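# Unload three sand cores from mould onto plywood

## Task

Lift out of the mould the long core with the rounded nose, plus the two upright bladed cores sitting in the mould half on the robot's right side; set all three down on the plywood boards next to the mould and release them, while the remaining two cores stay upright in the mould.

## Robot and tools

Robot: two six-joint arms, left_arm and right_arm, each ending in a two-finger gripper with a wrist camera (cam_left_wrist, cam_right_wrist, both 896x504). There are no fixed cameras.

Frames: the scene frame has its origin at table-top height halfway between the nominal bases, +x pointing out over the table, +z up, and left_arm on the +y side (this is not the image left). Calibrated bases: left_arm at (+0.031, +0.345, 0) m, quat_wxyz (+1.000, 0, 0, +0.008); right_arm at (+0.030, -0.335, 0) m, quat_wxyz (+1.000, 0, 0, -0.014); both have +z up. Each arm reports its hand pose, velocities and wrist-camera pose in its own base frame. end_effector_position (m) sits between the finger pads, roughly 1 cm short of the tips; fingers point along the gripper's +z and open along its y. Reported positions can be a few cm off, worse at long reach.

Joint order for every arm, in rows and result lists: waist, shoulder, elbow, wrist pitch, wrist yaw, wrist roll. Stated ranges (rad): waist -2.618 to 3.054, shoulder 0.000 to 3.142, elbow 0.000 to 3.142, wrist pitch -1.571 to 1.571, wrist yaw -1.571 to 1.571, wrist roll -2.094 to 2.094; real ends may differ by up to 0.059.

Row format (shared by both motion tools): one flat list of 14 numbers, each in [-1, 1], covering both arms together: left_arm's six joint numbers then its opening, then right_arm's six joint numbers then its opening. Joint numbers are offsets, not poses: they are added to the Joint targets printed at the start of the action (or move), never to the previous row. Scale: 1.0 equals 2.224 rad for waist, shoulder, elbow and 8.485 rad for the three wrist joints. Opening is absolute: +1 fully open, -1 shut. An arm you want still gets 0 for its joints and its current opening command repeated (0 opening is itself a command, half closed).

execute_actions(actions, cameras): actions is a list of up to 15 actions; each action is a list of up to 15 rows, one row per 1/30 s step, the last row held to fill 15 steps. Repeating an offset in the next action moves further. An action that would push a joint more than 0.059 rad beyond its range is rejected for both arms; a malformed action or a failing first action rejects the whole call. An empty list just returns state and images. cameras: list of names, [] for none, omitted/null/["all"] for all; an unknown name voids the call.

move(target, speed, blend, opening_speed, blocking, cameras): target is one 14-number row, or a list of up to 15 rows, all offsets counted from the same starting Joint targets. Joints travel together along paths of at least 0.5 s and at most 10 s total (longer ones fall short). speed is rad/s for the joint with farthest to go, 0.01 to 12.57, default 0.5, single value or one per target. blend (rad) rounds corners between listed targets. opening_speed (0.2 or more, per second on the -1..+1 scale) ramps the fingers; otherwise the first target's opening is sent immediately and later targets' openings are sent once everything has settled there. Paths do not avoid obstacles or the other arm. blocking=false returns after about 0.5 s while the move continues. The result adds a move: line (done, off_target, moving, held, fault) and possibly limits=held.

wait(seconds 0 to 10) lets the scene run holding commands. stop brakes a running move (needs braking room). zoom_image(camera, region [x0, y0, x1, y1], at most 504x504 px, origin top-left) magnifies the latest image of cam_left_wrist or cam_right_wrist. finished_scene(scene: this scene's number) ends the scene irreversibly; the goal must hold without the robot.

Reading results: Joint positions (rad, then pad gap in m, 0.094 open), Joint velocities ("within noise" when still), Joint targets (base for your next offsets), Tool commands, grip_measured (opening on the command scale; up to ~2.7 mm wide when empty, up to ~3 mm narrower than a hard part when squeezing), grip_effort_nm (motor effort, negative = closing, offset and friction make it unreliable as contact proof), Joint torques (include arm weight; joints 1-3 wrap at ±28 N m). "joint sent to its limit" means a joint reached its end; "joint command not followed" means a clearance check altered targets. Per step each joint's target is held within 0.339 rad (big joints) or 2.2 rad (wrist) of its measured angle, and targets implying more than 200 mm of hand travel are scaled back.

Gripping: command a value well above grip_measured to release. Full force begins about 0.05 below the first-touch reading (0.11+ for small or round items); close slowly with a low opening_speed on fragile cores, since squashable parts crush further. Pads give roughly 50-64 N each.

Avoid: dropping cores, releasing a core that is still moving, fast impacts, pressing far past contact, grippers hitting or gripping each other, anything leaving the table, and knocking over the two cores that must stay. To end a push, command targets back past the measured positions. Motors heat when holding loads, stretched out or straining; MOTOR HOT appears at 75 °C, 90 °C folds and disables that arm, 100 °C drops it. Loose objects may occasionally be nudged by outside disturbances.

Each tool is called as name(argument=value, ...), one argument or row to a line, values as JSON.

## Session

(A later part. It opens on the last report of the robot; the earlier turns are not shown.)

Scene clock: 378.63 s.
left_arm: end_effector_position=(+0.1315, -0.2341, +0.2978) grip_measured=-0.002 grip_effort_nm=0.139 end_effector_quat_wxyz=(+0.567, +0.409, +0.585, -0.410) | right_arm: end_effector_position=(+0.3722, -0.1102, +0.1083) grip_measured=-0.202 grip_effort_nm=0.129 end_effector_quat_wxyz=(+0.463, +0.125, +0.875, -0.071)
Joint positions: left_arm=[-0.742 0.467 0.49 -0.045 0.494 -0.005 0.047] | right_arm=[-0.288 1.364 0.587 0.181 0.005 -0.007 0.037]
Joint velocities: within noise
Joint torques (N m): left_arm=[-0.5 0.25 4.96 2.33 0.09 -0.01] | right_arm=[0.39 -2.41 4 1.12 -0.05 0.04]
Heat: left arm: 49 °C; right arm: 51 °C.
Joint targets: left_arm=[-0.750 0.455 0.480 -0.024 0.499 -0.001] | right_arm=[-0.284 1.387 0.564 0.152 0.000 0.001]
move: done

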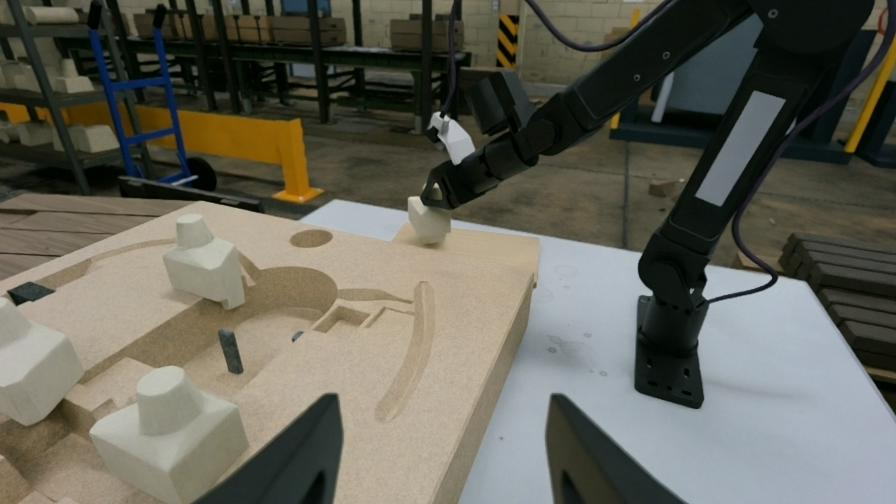

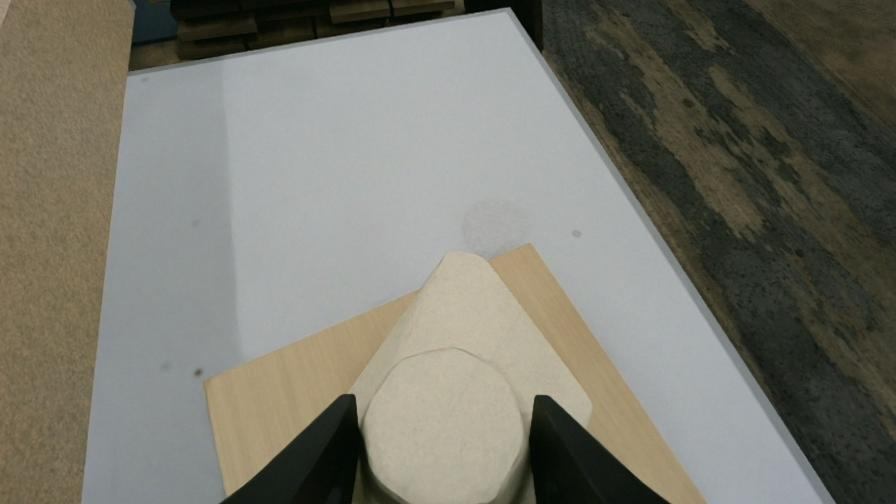

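move(
  target=[0,0,0,0,0,0,0,0,0,0,0,0,0,0.15],
  opening_speed=0.2,
)

zoom_image(
  camera="cam_left_wrist",
  region=[380, 160, 560, 300],
)

Scene clock: 382.17 s.
left_arm: end_effector_position=(+0.1315, -0.2341, +0.2978) grip_measured=-0.002 grip_effort_nm=0.134 end_effector_quat_wxyz=(+0.567, +0.409, +0.585, -0.410) | right_arm: end_effector_position=(+0.3689, -0.1048, +0.0978) grip_measured=+0.147 grip_effort_nm=0.168 end_effector_quat_wxyz=(+0.449, +0.121, +0.883, -0.060)
Joint positions: left_arm=[-0.742 0.467 0.49 -0.045 0.494 -0.005 0.047] | right_arm=[-0.285 1.375 0.579 0.164 -0.012 -0.007 0.054]
Joint velocities: within noise
Joint torques (N m): left_arm=[-0.54 0.28 4.9 2.35 0.13 -0.03] | right_arm=[0.13 -3.32 4.51 1.23 0.1 0.04]
Heat: left arm: 49 °C; right arm: 50 °C.
Joint targets: left_arm=[-0.750 0.455 0.480 -0.024 0.499 -0.001] | right_arm=[-0.284 1.387 0.564 0.152 0.000 0.001]
move: done

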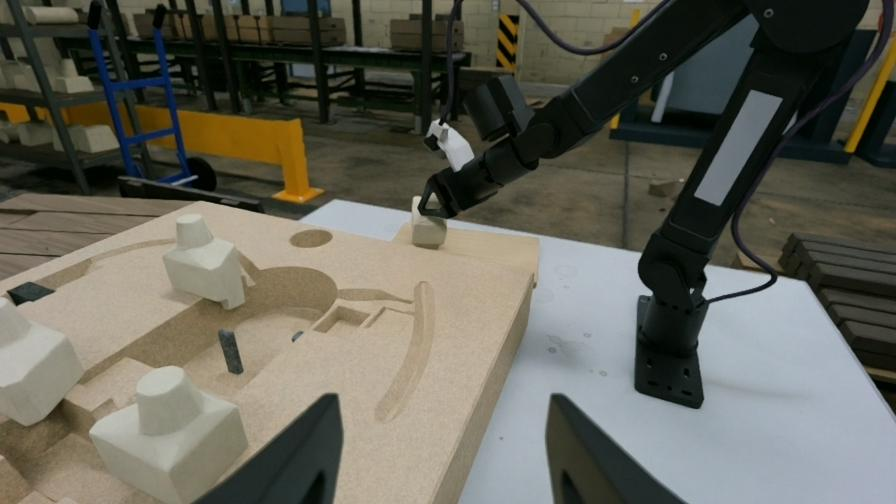

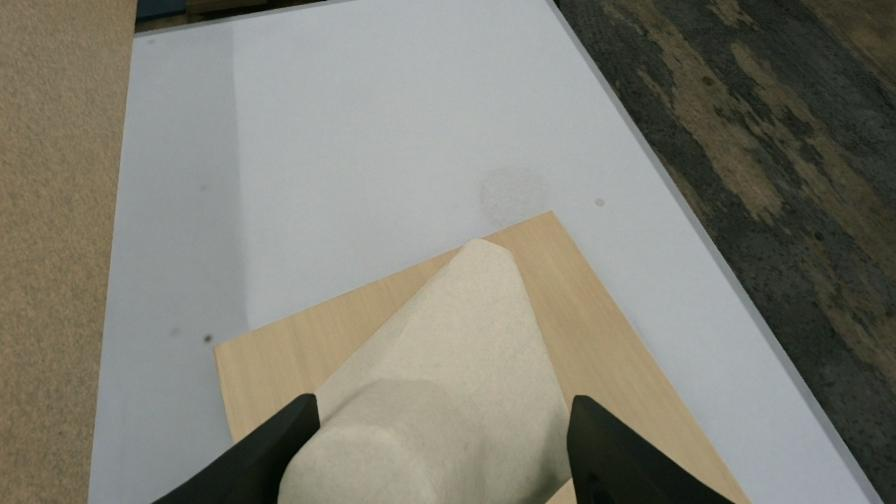

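Scaled by 2.800.

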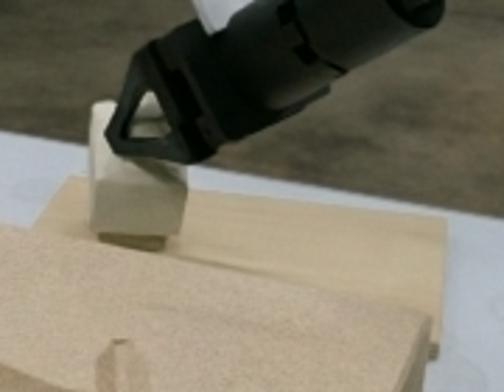

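move(
  target=[0,0,0,0,0,0,0,0,0,0,0,0,0,-0.36],
  opening_speed=0.2,
)

zoom_image(
  camera="cam_left_wrist",
  region=[380, 160, 560, 300],
)

Scene clock: 404.33 s.
left_arm: end_effector_position=(+0.1315, -0.2341, +0.2978) grip_measured=-0.002 grip_effort_nm=0.129 end_effector_quat_wxyz=(+0.567, +0.409, +0.585, -0.410) | right_arm: end_effector_position=(+0.3743, -0.1073, +0.1060) grip_measured=-0.298 grip_effort_nm=-0.994 end_effector_quat_wxyz=(+0.466, +0.119, +0.874, -0.067)
Joint positions: left_arm=[-0.742 0.467 0.49 -0.045 0.494 -0.005 0.047] | right_arm=[-0.284 1.375 0.579 0.205 -0.006 -0.01 0.033]
Joint velocities: within noise
Joint torques (N m): left_arm=[-0.49 0.27 4.96 2.34 0.11 -0.02] | right_arm=[0.06 -3.36 4.55 0.9 0.04 0.09]
Heat: left arm: 50 °C; right arm: 47 °C.
Joint targets: left_arm=[-0.750 0.455 0.480 -0.024 0.499 -0.001] | right_arm=[-0.284 1.388 0.564 0.151 0.000 0.001]
move: off_target (right_arm); right_arm: the wrist pitch is farthest, 0.053 rad from its target

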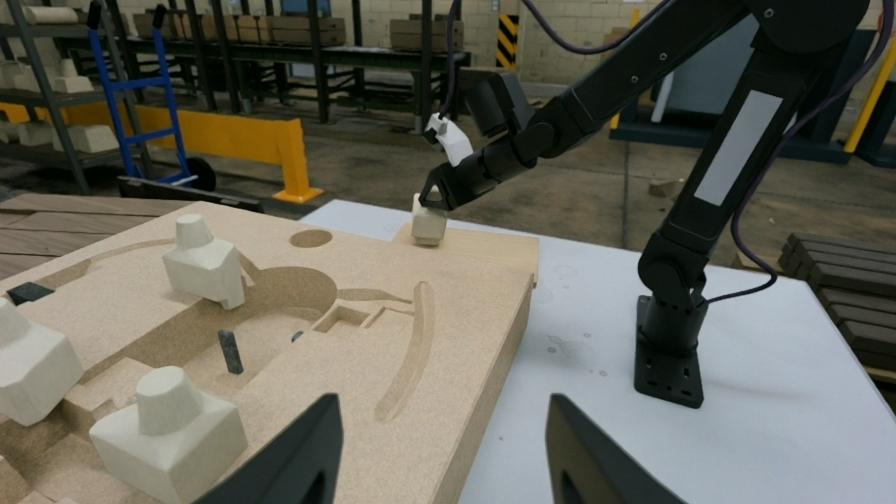

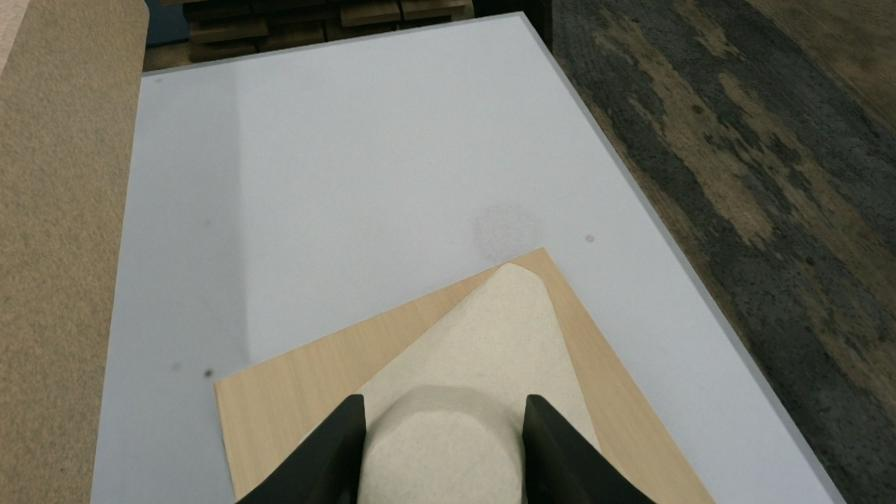

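Scaled by 2.800.

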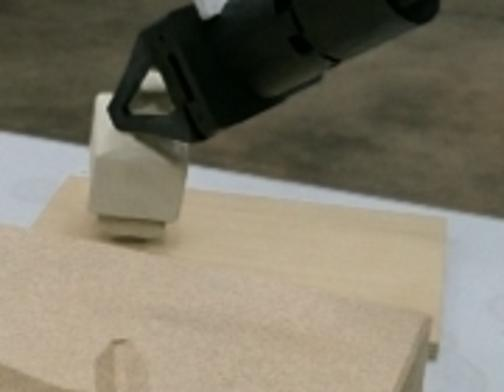

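move(
  target=[-0.0904,0.6757,0.1312,0.1544,-0.0176,0,0,0,-0.0418,0.4335,-0.1003,0,0,-0.36],
  speed=0.5,
)

Scene clock: 423.70 s.
left_arm: end_effector_position=(+0.2423, -0.4407, +0.1775) grip_measured=-0.002 grip_effort_nm=0.129 end_effector_quat_wxyz=(+0.586, +0.421, +0.535, -0.439) | right_arm: end_effector_position=(+0.3782, -0.1088, +0.3267) grip_measured=-0.303 grip_effort_nm=-1.009 end_effector_quat_wxyz=(+0.455, +0.122, +0.880, -0.065)
Joint positions: left_arm=[-0.943 1.944 0.753 1.269 0.364 -0.005 0.047] | right_arm=[-0.284 1.331 1.479 -0.764 -0.004 -0.006 0.033]
Joint velocities: within noise
Joint torques (N m): left_arm=[-0.66 -6.74 5.35 2.33 -0.15 0.02] | right_arm=[0.08 -7.17 9.87 1.99 0.02 0.03]
Heat: left arm: 50 °C; right arm: 46 °C.
Joint targets: left_arm=[-0.951 1.958 0.772 1.286 0.350 -0.001] | right_arm=[-0.284 1.294 1.528 -0.700 0.000 0.000]
move: off_target (right_arm); right_arm: the wrist pitch is farthest, 0.064 rad from its target

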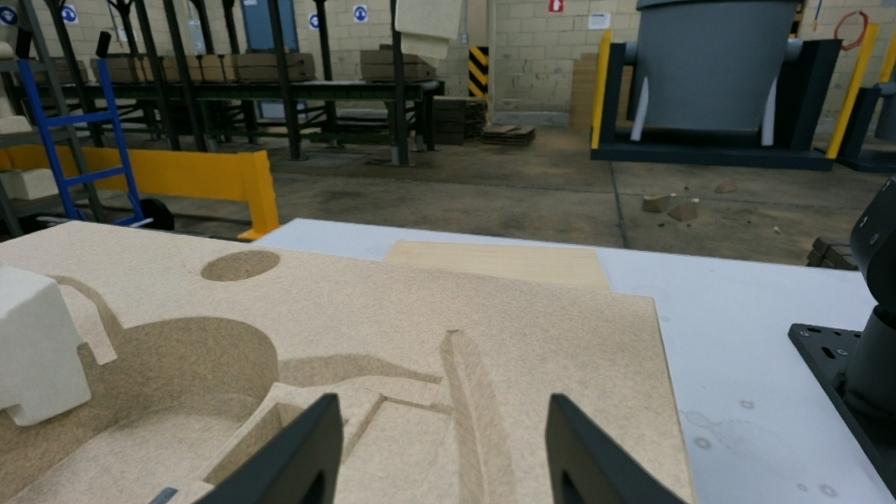

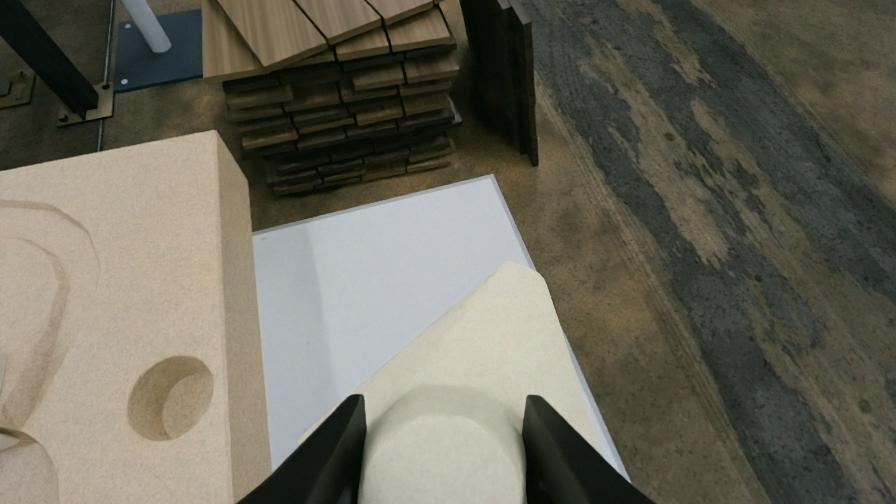

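move(
  target=[0,0,0,0.0311,0,0,0,0,0,-0.0809,0.0212,0,0,-0.36],
  speed=0.5,
  cameras=["cam_left_wrist"],
)

zoom_image(
  camera="cam_left_wrist",
  region=[340, 20, 540, 220],
)

Scene clock: 428.97 s.
left_arm: end_effector_position=(+0.2382, -0.4348, +0.2202) grip_measured=-0.002 grip_effort_nm=0.134 end_effector_quat_wxyz=(+0.644, +0.399, +0.470, -0.454) | right_arm: end_effector_position=(+0.3893, -0.1121, +0.2939) grip_measured=-0.303 grip_effort_nm=-1.004 end_effector_quat_wxyz=(+0.457, +0.122, +0.879, -0.065)
Joint positions: left_arm=[-0.943 1.944 0.753 1.452 0.364 -0.005 0.047] | right_arm=[-0.284 1.33 1.336 -0.617 -0.004 -0.005 0.033]
Joint velocities: within noise
Joint torques (N m): left_arm=[-0.53 -6.71 5.35 3.12 -0.18 -0.01] | right_arm=[0.06 -7.35 7.08 2.32 0.03 0.02]
Heat: left arm: 50 °C; right arm: 48 °C.
Joint targets: left_arm=[-0.951 1.958 0.772 1.549 0.350 -0.001] | right_arm=[-0.284 1.294 1.348 -0.520 0.000 0.001]
move: off_target (left_arm, right_arm); left_arm: the wrist pitch is farthest, 0.098 rad from its target; right_arm: the wrist pitch is farthest, 0.097 rad from its target
Images, in order (width x height): cam_left_wrist 896x504.

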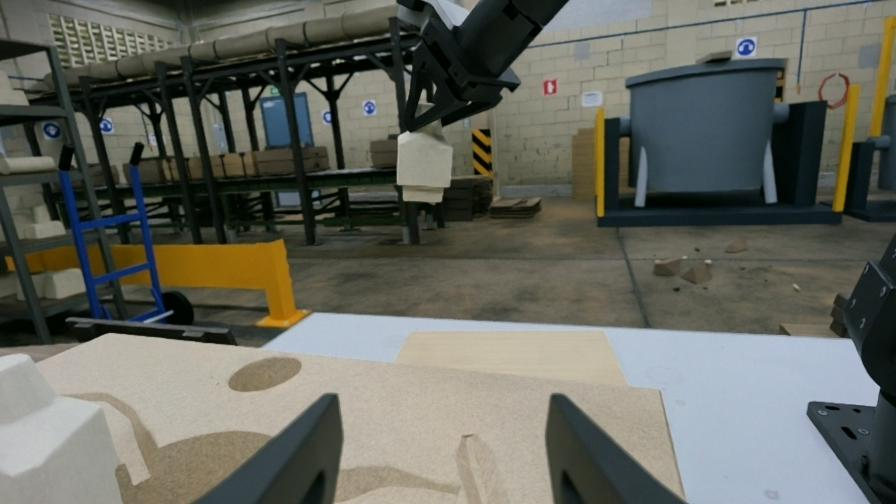

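Scaled by 2.520.

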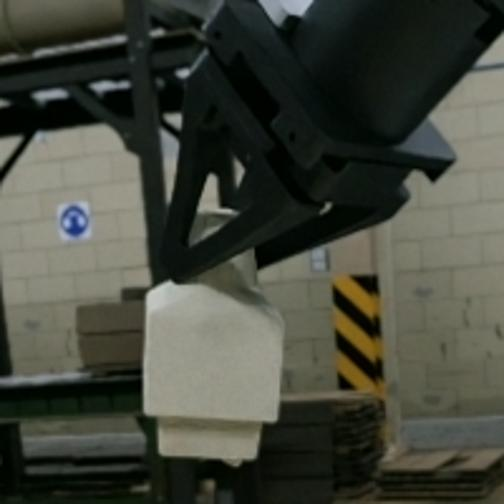

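move(
  target=[0,0,0,0,0,0,0,0,0,0,0,0,0.13,-0.36],
  speed=0.6,
)

zoom_image(
  camera="cam_left_wrist",
  region=[340, 20, 540, 220],
)

Scene clock: 446.60 s.
left_arm: end_effector_position=(+0.2382, -0.4348, +0.2202) grip_measured=-0.002 grip_effort_nm=0.139 end_effector_quat_wxyz=(+0.644, +0.399, +0.470, -0.454) | right_arm: end_effector_position=(+0.3895, -0.1121, +0.2942) grip_measured=-0.303 grip_effort_nm=-1.004 end_effector_quat_wxyz=(+0.424, +0.563, +0.685, +0.183)
Joint positions: left_arm=[-0.943 1.944 0.753 1.452 0.364 -0.005 0.047] | right_arm=[-0.284 1.33 1.336 -0.616 -0.004 1.092 0.033]
Joint velocities: within noise
Joint torques (N m): left_arm=[-0.5 -6.56 5.29 3.1 -0.19 -0.02] | right_arm=[0.05 -7.31 7.06 2.28 0.03 0.1]
Heat: left arm: 51 °C; right arm: 53 °C.
Joint targets: left_arm=[-0.951 1.958 0.772 1.549 0.350 -0.001] | right_arm=[-0.284 1.294 1.348 -0.520 0.000 1.103]
move: off_target (left_arm, right_arm); left_arm: the wrist pitch is farthest, 0.097 rad from its target; right_arm: the wrist pitch is farthest, 0.096 rad from its target

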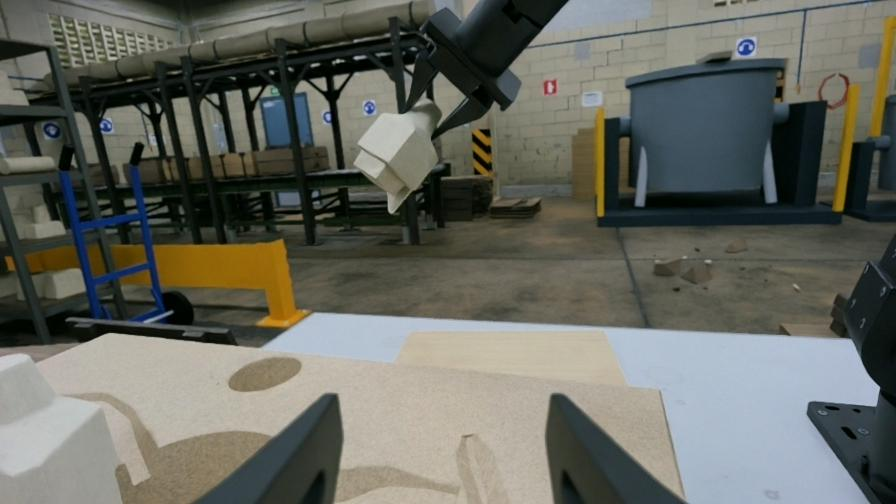

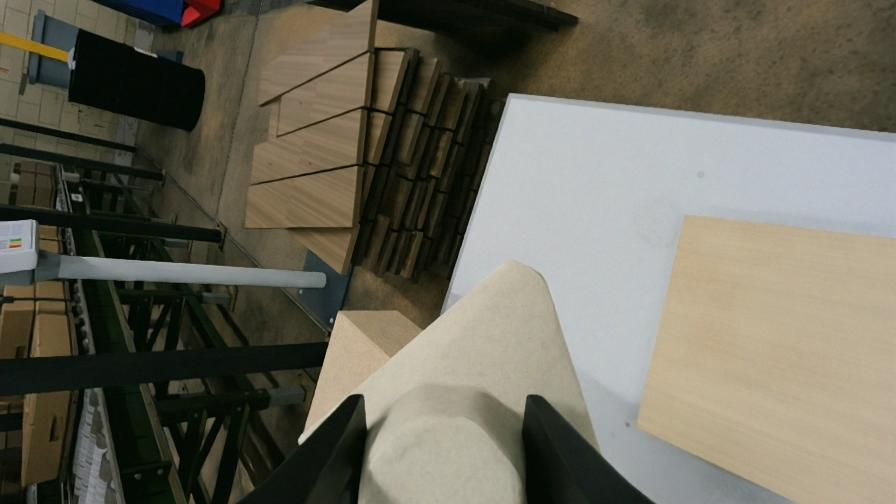

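Scaled by 2.520.

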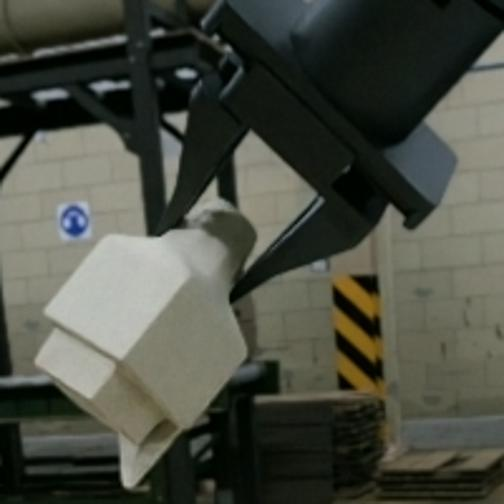

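move(
  target=[
    [0,0,0,0,0,0,0,0,0.006,-0.15,0.04,0,-0.13,-0.36],
    [0,0,0,0,0,0,0,0,0.0117,-0.3138,0.0807,0,-0.13,-0.36],
  ],
  speed=0.4,
)

zoom_image(
  camera="cam_left_wrist",
  region=[360, 200, 560, 400],
)

Scene clock: 479.27 s.
left_arm: end_effector_position=(+0.2382, -0.4348, +0.2202) grip_measured=-0.002 grip_effort_nm=0.139 end_effector_quat_wxyz=(+0.644, +0.399, +0.470, -0.454) | right_arm: end_effector_position=(+0.3700, -0.1065, +0.1190) grip_measured=-0.303 grip_effort_nm=-1.004 end_effector_quat_wxyz=(+0.449, +0.129, +0.882, -0.061)
Joint positions: left_arm=[-0.943 1.944 0.753 1.452 0.364 -0.005 0.047] | right_arm=[-0.284 1.33 0.64 0.061 -0.003 0.008 0.033]
Joint velocities: within noise
Joint torques (N m): left_arm=[-0.57 -6.65 5.24 3.11 -0.19 -0.03] | right_arm=[-0.03 -4.86 6.64 2.33 0.01 -0.11]
Heat: left arm: 54 °C; right arm: 57 °C.
Joint targets: left_arm=[-0.951 1.958 0.772 1.549 0.350 -0.001] | right_arm=[-0.284 1.320 0.650 0.165 0.000 0.001]
move: off_target (left_arm, right_arm); left_arm: the wrist pitch is farthest, 0.097 rad from its target; right_arm: the wrist pitch is farthest, 0.104 rad from its target

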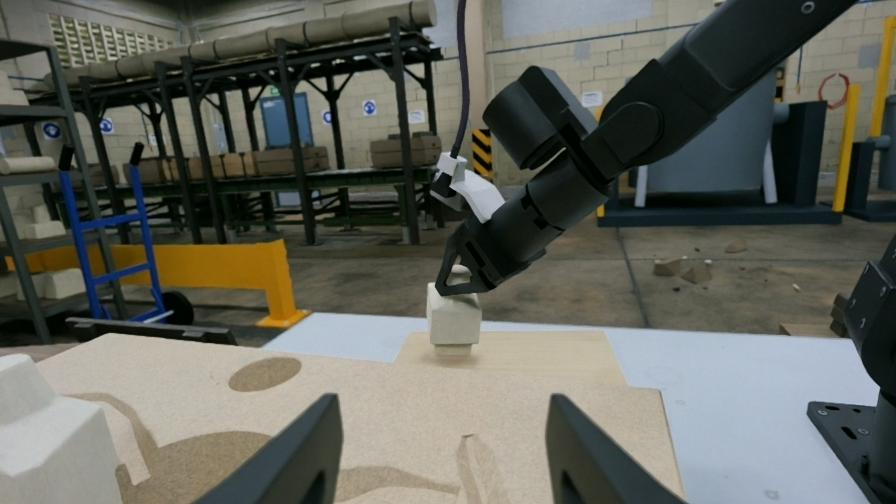

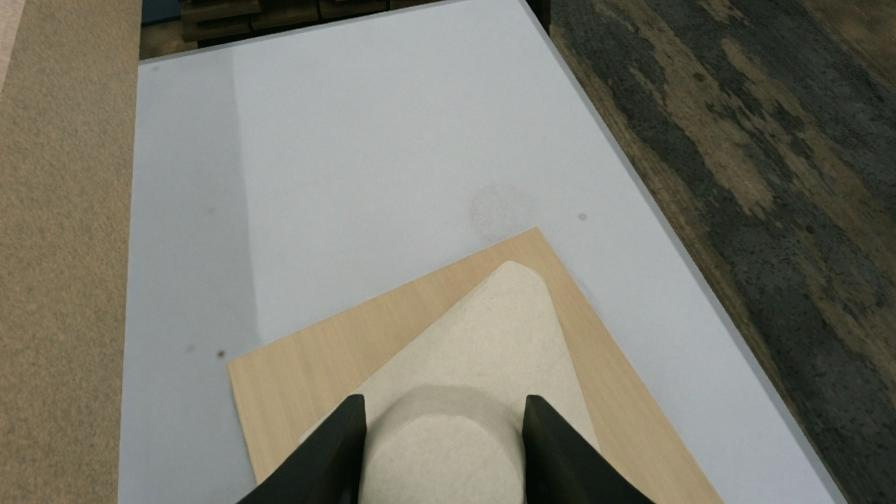

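Scaled by 2.520.

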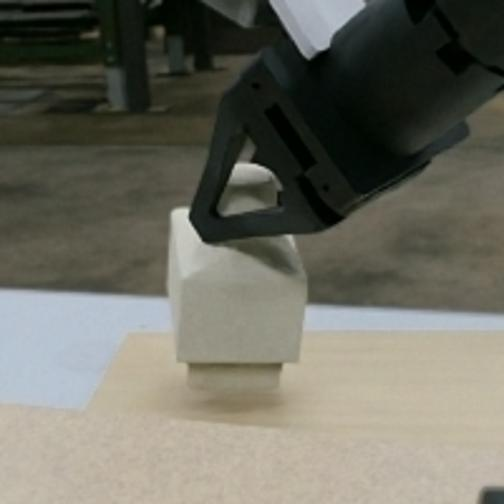

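move(
  target=[0,0,0,0,0,0,0,0,0.0095,-0.0100,0.0012,0,0,-0.36],
  speed=0.1,
  cameras=["cam_left_wrist"],
)

zoom_image(
  camera="cam_left_wrist",
  region=[360, 200, 560, 400],
)

Scene clock: 484.23 s.
left_arm: end_effector_position=(+0.2382, -0.4348, +0.2202) grip_measured=-0.002 grip_effort_nm=0.139 end_effector_quat_wxyz=(+0.644, +0.399, +0.470, -0.454) | right_arm: end_effector_position=(+0.3693, -0.1063, +0.1120) grip_measured=-0.303 grip_effort_nm=-1.009 end_effector_quat_wxyz=(+0.446, +0.128, +0.884, -0.061)
Joint positions: left_arm=[-0.943 1.944 0.753 1.452 0.364 -0.005 0.047] | right_arm=[-0.284 1.344 0.625 0.082 -0.003 0.006 0.033]
Joint velocities: within noise
Joint torques (N m): left_arm=[-0.57 -6.57 5.27 3.1 -0.19 -0.02] | right_arm=[0.06 -4.3 6.04 2.23 0.03 -0.11]
Heat: left arm: 54 °C; right arm: 58 °C.
Joint targets: left_arm=[-0.951 1.958 0.772 1.549 0.350 -0.001] | right_arm=[-0.284 1.342 0.628 0.175 0.000 0.000]
move: off_target (left_arm, right_arm); left_arm: the wrist pitch is farthest, 0.097 rad from its target; right_arm: the wrist pitch is farthest, 0.093 rad from its target
Images, in order (width x height): cam_left_wrist 896x504.

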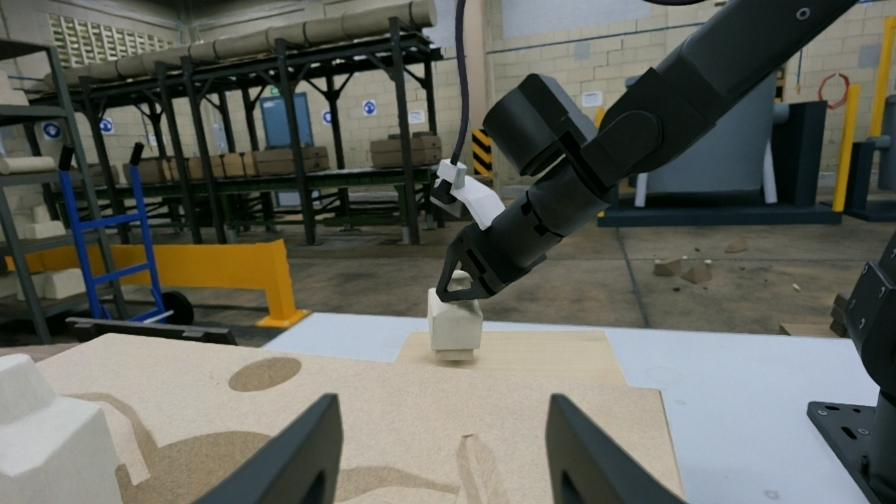

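Scaled by 2.520.

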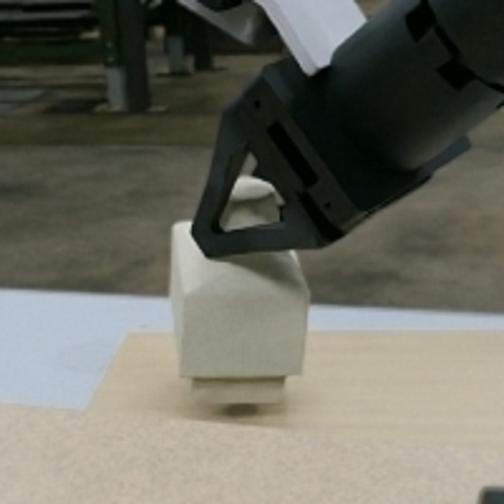

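move(
  target=[0,0,0,0,0,0,0,0,0.0045,-0.0045,0.0,0,0,-0.36],
  speed=0.1,
  cameras=["cam_left_wrist"],
)

zoom_image(
  camera="cam_left_wrist",
  region=[360, 200, 560, 400],
)

Scene clock: 488.20 s.
left_arm: end_effector_position=(+0.2382, -0.4348, +0.2202) grip_measured=-0.002 grip_effort_nm=0.139 end_effector_quat_wxyz=(+0.644, +0.399, +0.470, -0.454) | right_arm: end_effector_position=(+0.3704, -0.1066, +0.1113) grip_measured=-0.303 grip_effort_nm=-1.004 end_effector_quat_wxyz=(+0.450, +0.128, +0.882, -0.062)
Joint positions: left_arm=[-0.943 1.944 0.753 1.452 0.364 -0.005 0.047] | right_arm=[-0.284 1.349 0.619 0.101 -0.003 0.005 0.033]
Joint velocities: within noise
Joint torques (N m): left_arm=[-0.47 -6.64 5.29 3.09 -0.19 0] | right_arm=[0.06 -3.97 5.72 2.06 0.03 -0.1]
Heat: left arm: 54 °C; right arm: 58 °C.
Joint targets: left_arm=[-0.951 1.958 0.772 1.549 0.350 -0.001] | right_arm=[-0.284 1.351 0.618 0.175 0.000 0.001]
move: off_target (left_arm, right_arm); left_arm: the wrist pitch is farthest, 0.097 rad from its target; right_arm: the wrist pitch is farthest, 0.074 rad from its target
Images, in order (width x height): cam_left_wrist 896x504.

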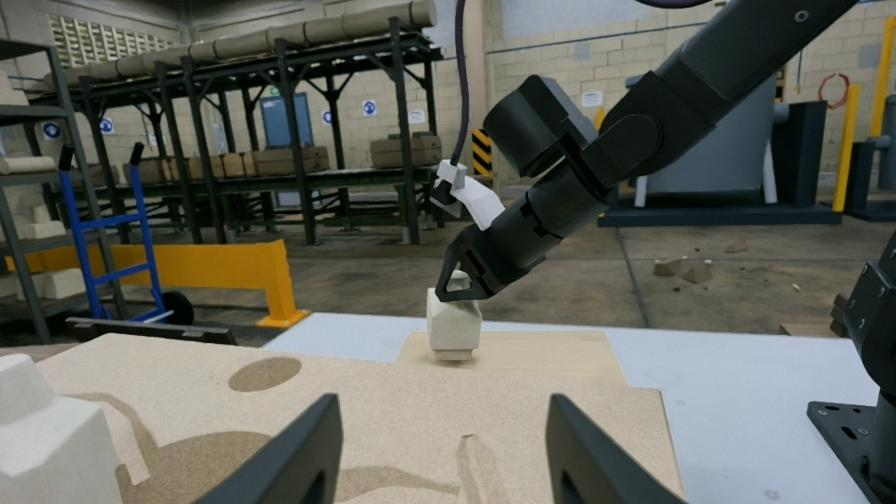

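Scaled by 2.520.

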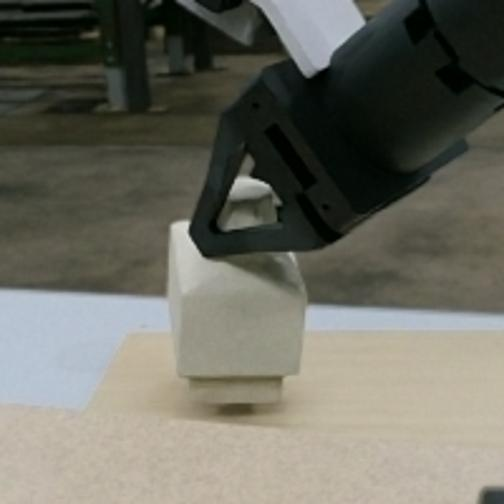

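move(
  target=[0,0,0,0,0,0,0,0.0117,0.0040,-0.0050,0.0,0,-0.0141,-0.36],
  speed=0.1,
  cameras=["cam_left_wrist"],
)

zoom_image(
  camera="cam_left_wrist",
  region=[360, 200, 560, 400],
)

Scene clock: 494.03 s.
left_arm: end_effector_position=(+0.2382, -0.4348, +0.2202) grip_measured=-0.002 grip_effort_nm=0.134 end_effector_quat_wxyz=(+0.644, +0.399, +0.470, -0.454) | right_arm: end_effector_position=(+0.3714, -0.0993, +0.1072) grip_measured=-0.303 grip_effort_nm=-1.004 end_effector_quat_wxyz=(+0.443, +0.066, +0.890, -0.086)
Joint positions: left_arm=[-0.943 1.944 0.753 1.452 0.364 -0.005 0.047] | right_arm=[-0.263 1.355 0.61 0.111 0.001 -0.117 0.033]
Joint velocities: within noise
Joint torques (N m): left_arm=[-0.57 -6.65 5.2 3.1 -0.18 -0.01] | right_arm=[0.53 -3.81 5.5 1.96 -0.02 -0.07]
Heat: left arm: 55 °C; right arm: 57 °C.
Joint targets: left_arm=[-0.951 1.958 0.772 1.549 0.350 -0.001] | right_arm=[-0.257 1.360 0.607 0.175 0.000 -0.119]
move: off_target (left_arm, right_arm); left_arm: the wrist pitch is farthest, 0.097 rad from its target; right_arm: the wrist pitch is farthest, 0.064 rad from its target
Images, in order (width x height): cam_left_wrist 896x504.

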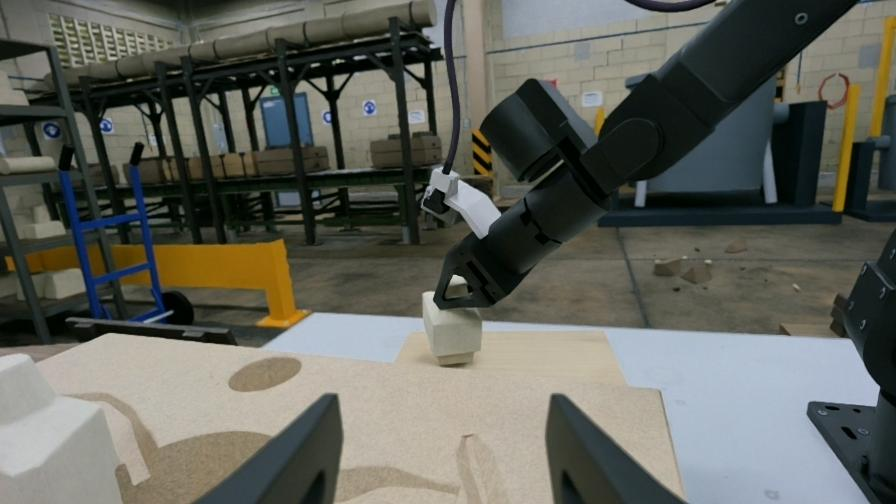

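Scaled by 2.520.

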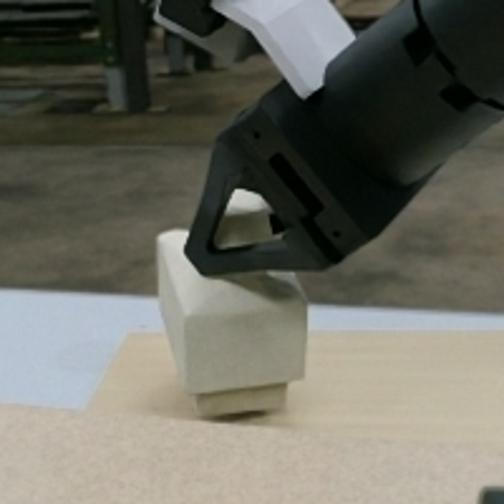

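move(
  target=[
    [0,0,0,0,0,0,0,0,-0.0005,0.0036,-0.0039,0,0,-0.36],
    [0,0,0,0,0,0,0,0,-0.0005,0.0036,-0.0039,0,0,-0.22],
  ],
  speed=0.1,
  opening_speed=0.2,
)

zoom_image(
  camera="cam_left_wrist",
  region=[360, 200, 560, 400],
)

Scene clock: 498.20 s.
left_arm: end_effector_position=(+0.2382, -0.4348, +0.2202) grip_measured=-0.002 grip_effort_nm=0.139 end_effector_quat_wxyz=(+0.644, +0.399, +0.470, -0.454) | right_arm: end_effector_position=(+0.3717, -0.0974, +0.1070) grip_measured=-0.223 grip_effort_nm=0.168 end_effector_quat_wxyz=(+0.443, +0.063, +0.890, -0.083)
Joint positions: left_arm=[-0.943 1.944 0.753 1.452 0.364 -0.005 0.047] | right_arm=[-0.261 1.355 0.61 0.11 -0.004 -0.117 0.037]
Joint velocities: within noise
Joint torques (N m): left_arm=[-0.51 -6.67 5.38 3.12 -0.17 0.01] | right_arm=[0.27 -3.88 6.11 1.65 0.04 -0.07]
Heat: left arm: 55 °C; right arm: 56 °C.
Joint targets: left_arm=[-0.951 1.958 0.772 1.549 0.350 -0.001] | right_arm=[-0.258 1.359 0.615 0.142 0.000 -0.119]
move: off_target (left_arm); left_arm: the wrist pitch is farthest, 0.097 rad from its target

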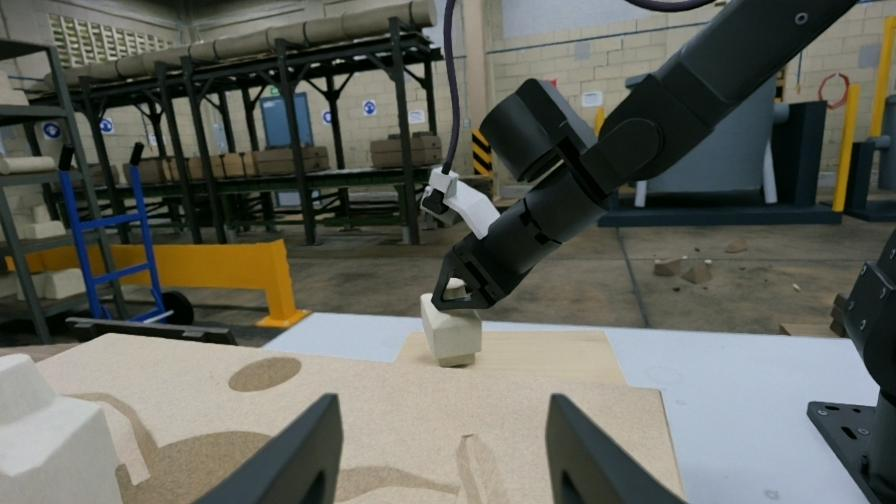

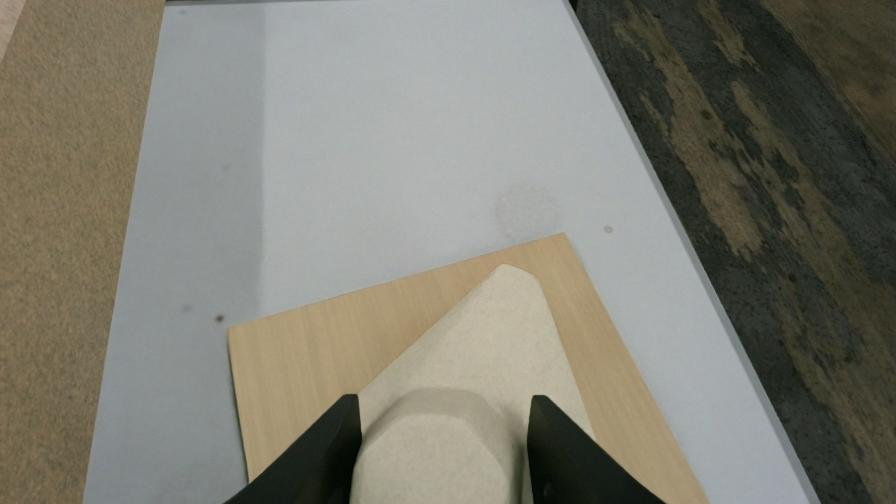

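Scaled by 2.520.

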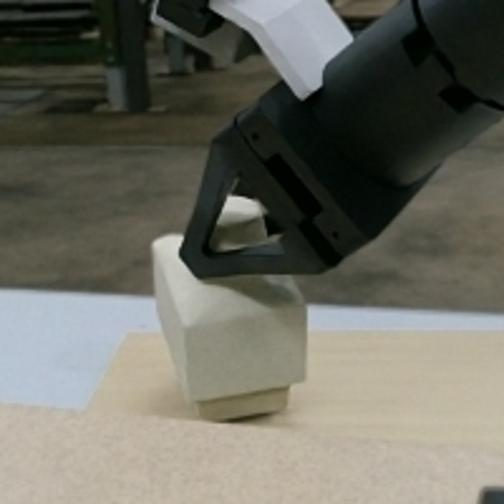

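move(
  target=[0,0,0,0,0,0,0,0,0,0,0,0,0,-0.1],
  opening_speed=0.2,
)

zoom_image(
  camera="cam_left_wrist",
  region=[360, 200, 560, 400],
)

Scene clock: 500.93 s.
left_arm: end_effector_position=(+0.2382, -0.4348, +0.2202) grip_measured=-0.002 grip_effort_nm=0.139 end_effector_quat_wxyz=(+0.644, +0.399, +0.470, -0.454) | right_arm: end_effector_position=(+0.3718, -0.0972, +0.1070) grip_measured=-0.103 grip_effort_nm=0.164 end_effector_quat_wxyz=(+0.443, +0.063, +0.890, -0.082)
Joint positions: left_arm=[-0.943 1.944 0.753 1.452 0.364 -0.005 0.047] | right_arm=[-0.261 1.355 0.61 0.11 -0.005 -0.117 0.042]
Joint velocities: within noise
Joint torques (N m): left_arm=[-0.5 -6.65 5.24 3.12 -0.19 0] | right_arm=[0.25 -3.88 6.04 1.65 0.03 -0.07]
Heat: left arm: 55 °C; right arm: 56 °C.
Joint targets: left_arm=[-0.951 1.958 0.772 1.549 0.350 -0.001] | right_arm=[-0.258 1.359 0.615 0.142 0.000 -0.119]
move: off_target (left_arm); left_arm: the wrist pitch is farthest, 0.097 rad from its target

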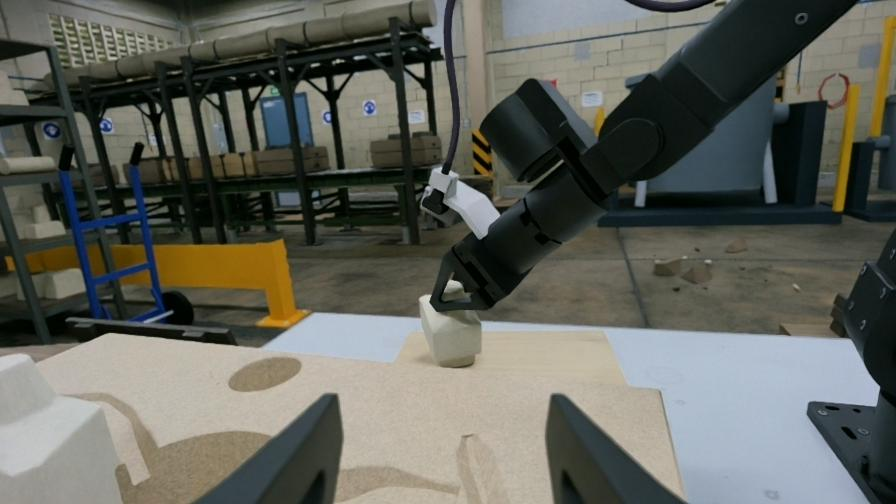

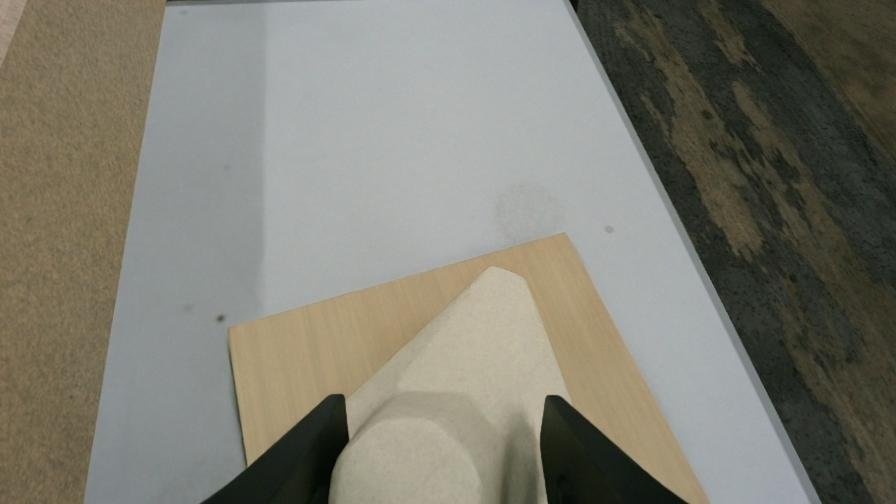

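Scaled by 2.520.

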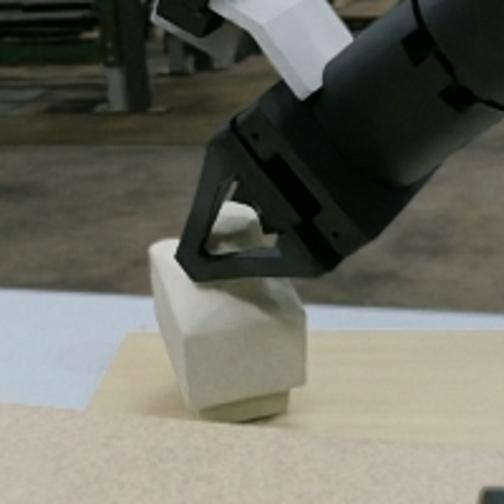

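move(
  target=[
    [0,0,0,0,0,0,0,0,0,0,0,0,0,-0.1],
    [0,0,0,0,0,0,0,0,0,0,0,0,0,-0.38],
    [0,0,0,0,0,0,0,-0.0117,-0.0400,0.1416,-0.0332,0,0,-0.38],
  ],
  speed=0.3,
  opening_speed=0.25,
)

zoom_image(
  camera="cam_left_wrist",
  region=[360, 120, 560, 320],
)

Scene clock: 536.70 s.
left_arm: end_effector_position=(+0.2382, -0.4348, +0.2202) grip_measured=-0.002 grip_effort_nm=0.134 end_effector_quat_wxyz=(+0.644, +0.399, +0.470, -0.454) | right_arm: end_effector_position=(+0.3844, -0.1072, +0.1781) grip_measured=-0.329 grip_effort_nm=-1.004 end_effector_quat_wxyz=(+0.441, +0.070, +0.891, -0.086)
Joint positions: left_arm=[-0.943 1.944 0.753 1.452 0.364 -0.005 0.047] | right_arm=[-0.277 1.309 0.88 -0.209 -0.005 -0.118 0.032]
Joint velocities: within noise
Joint torques (N m): left_arm=[-0.51 -6.65 5.3 3.09 -0.2 0.02] | right_arm=[-0.62 -7.57 10.26 2.02 0.04 -0.05]
Heat: left arm: 58 °C; right arm: 53 °C.
Joint targets: left_arm=[-0.951 1.958 0.772 1.549 0.350 -0.001] | right_arm=[-0.284 1.270 0.930 -0.140 0.000 -0.119]
move: off_target (left_arm, right_arm); left_arm: the wrist pitch is farthest, 0.097 rad from its target; right_arm: the wrist pitch is farthest, 0.069 rad from its target

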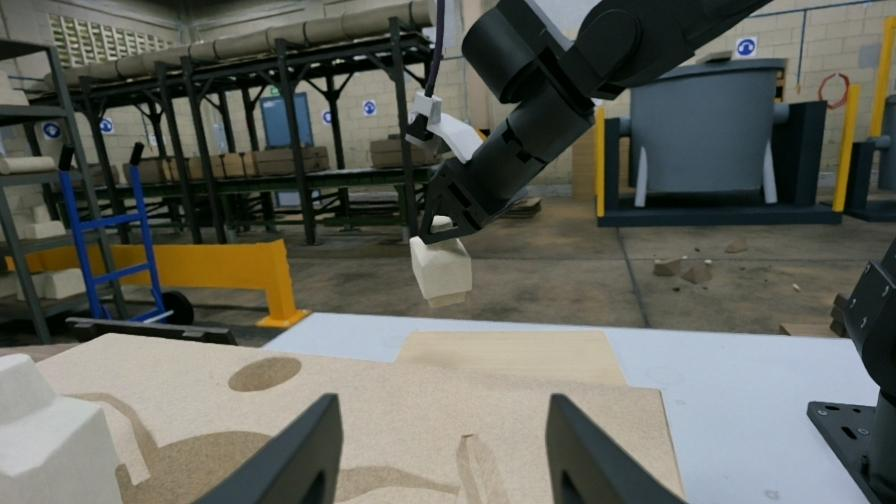

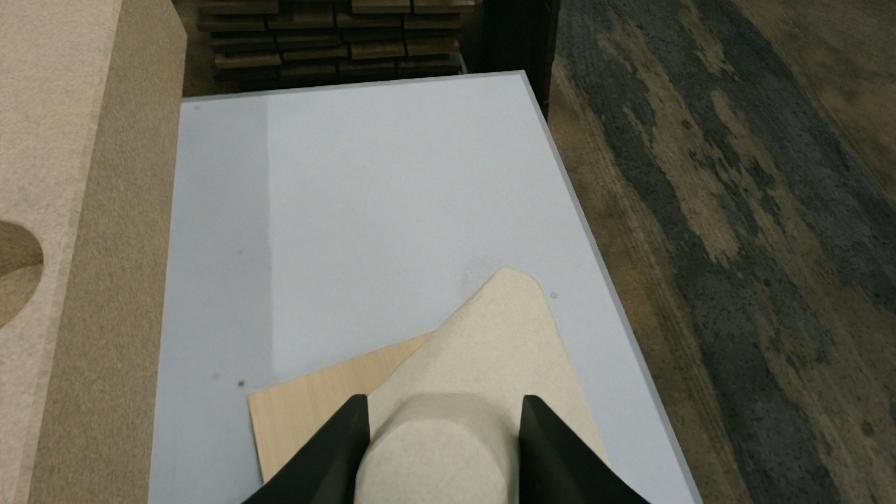

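Scaled by 2.520.

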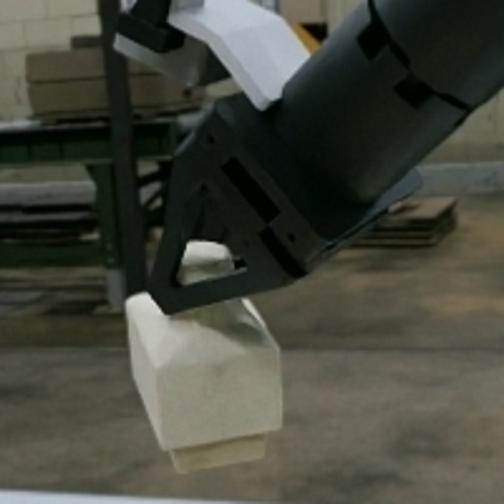

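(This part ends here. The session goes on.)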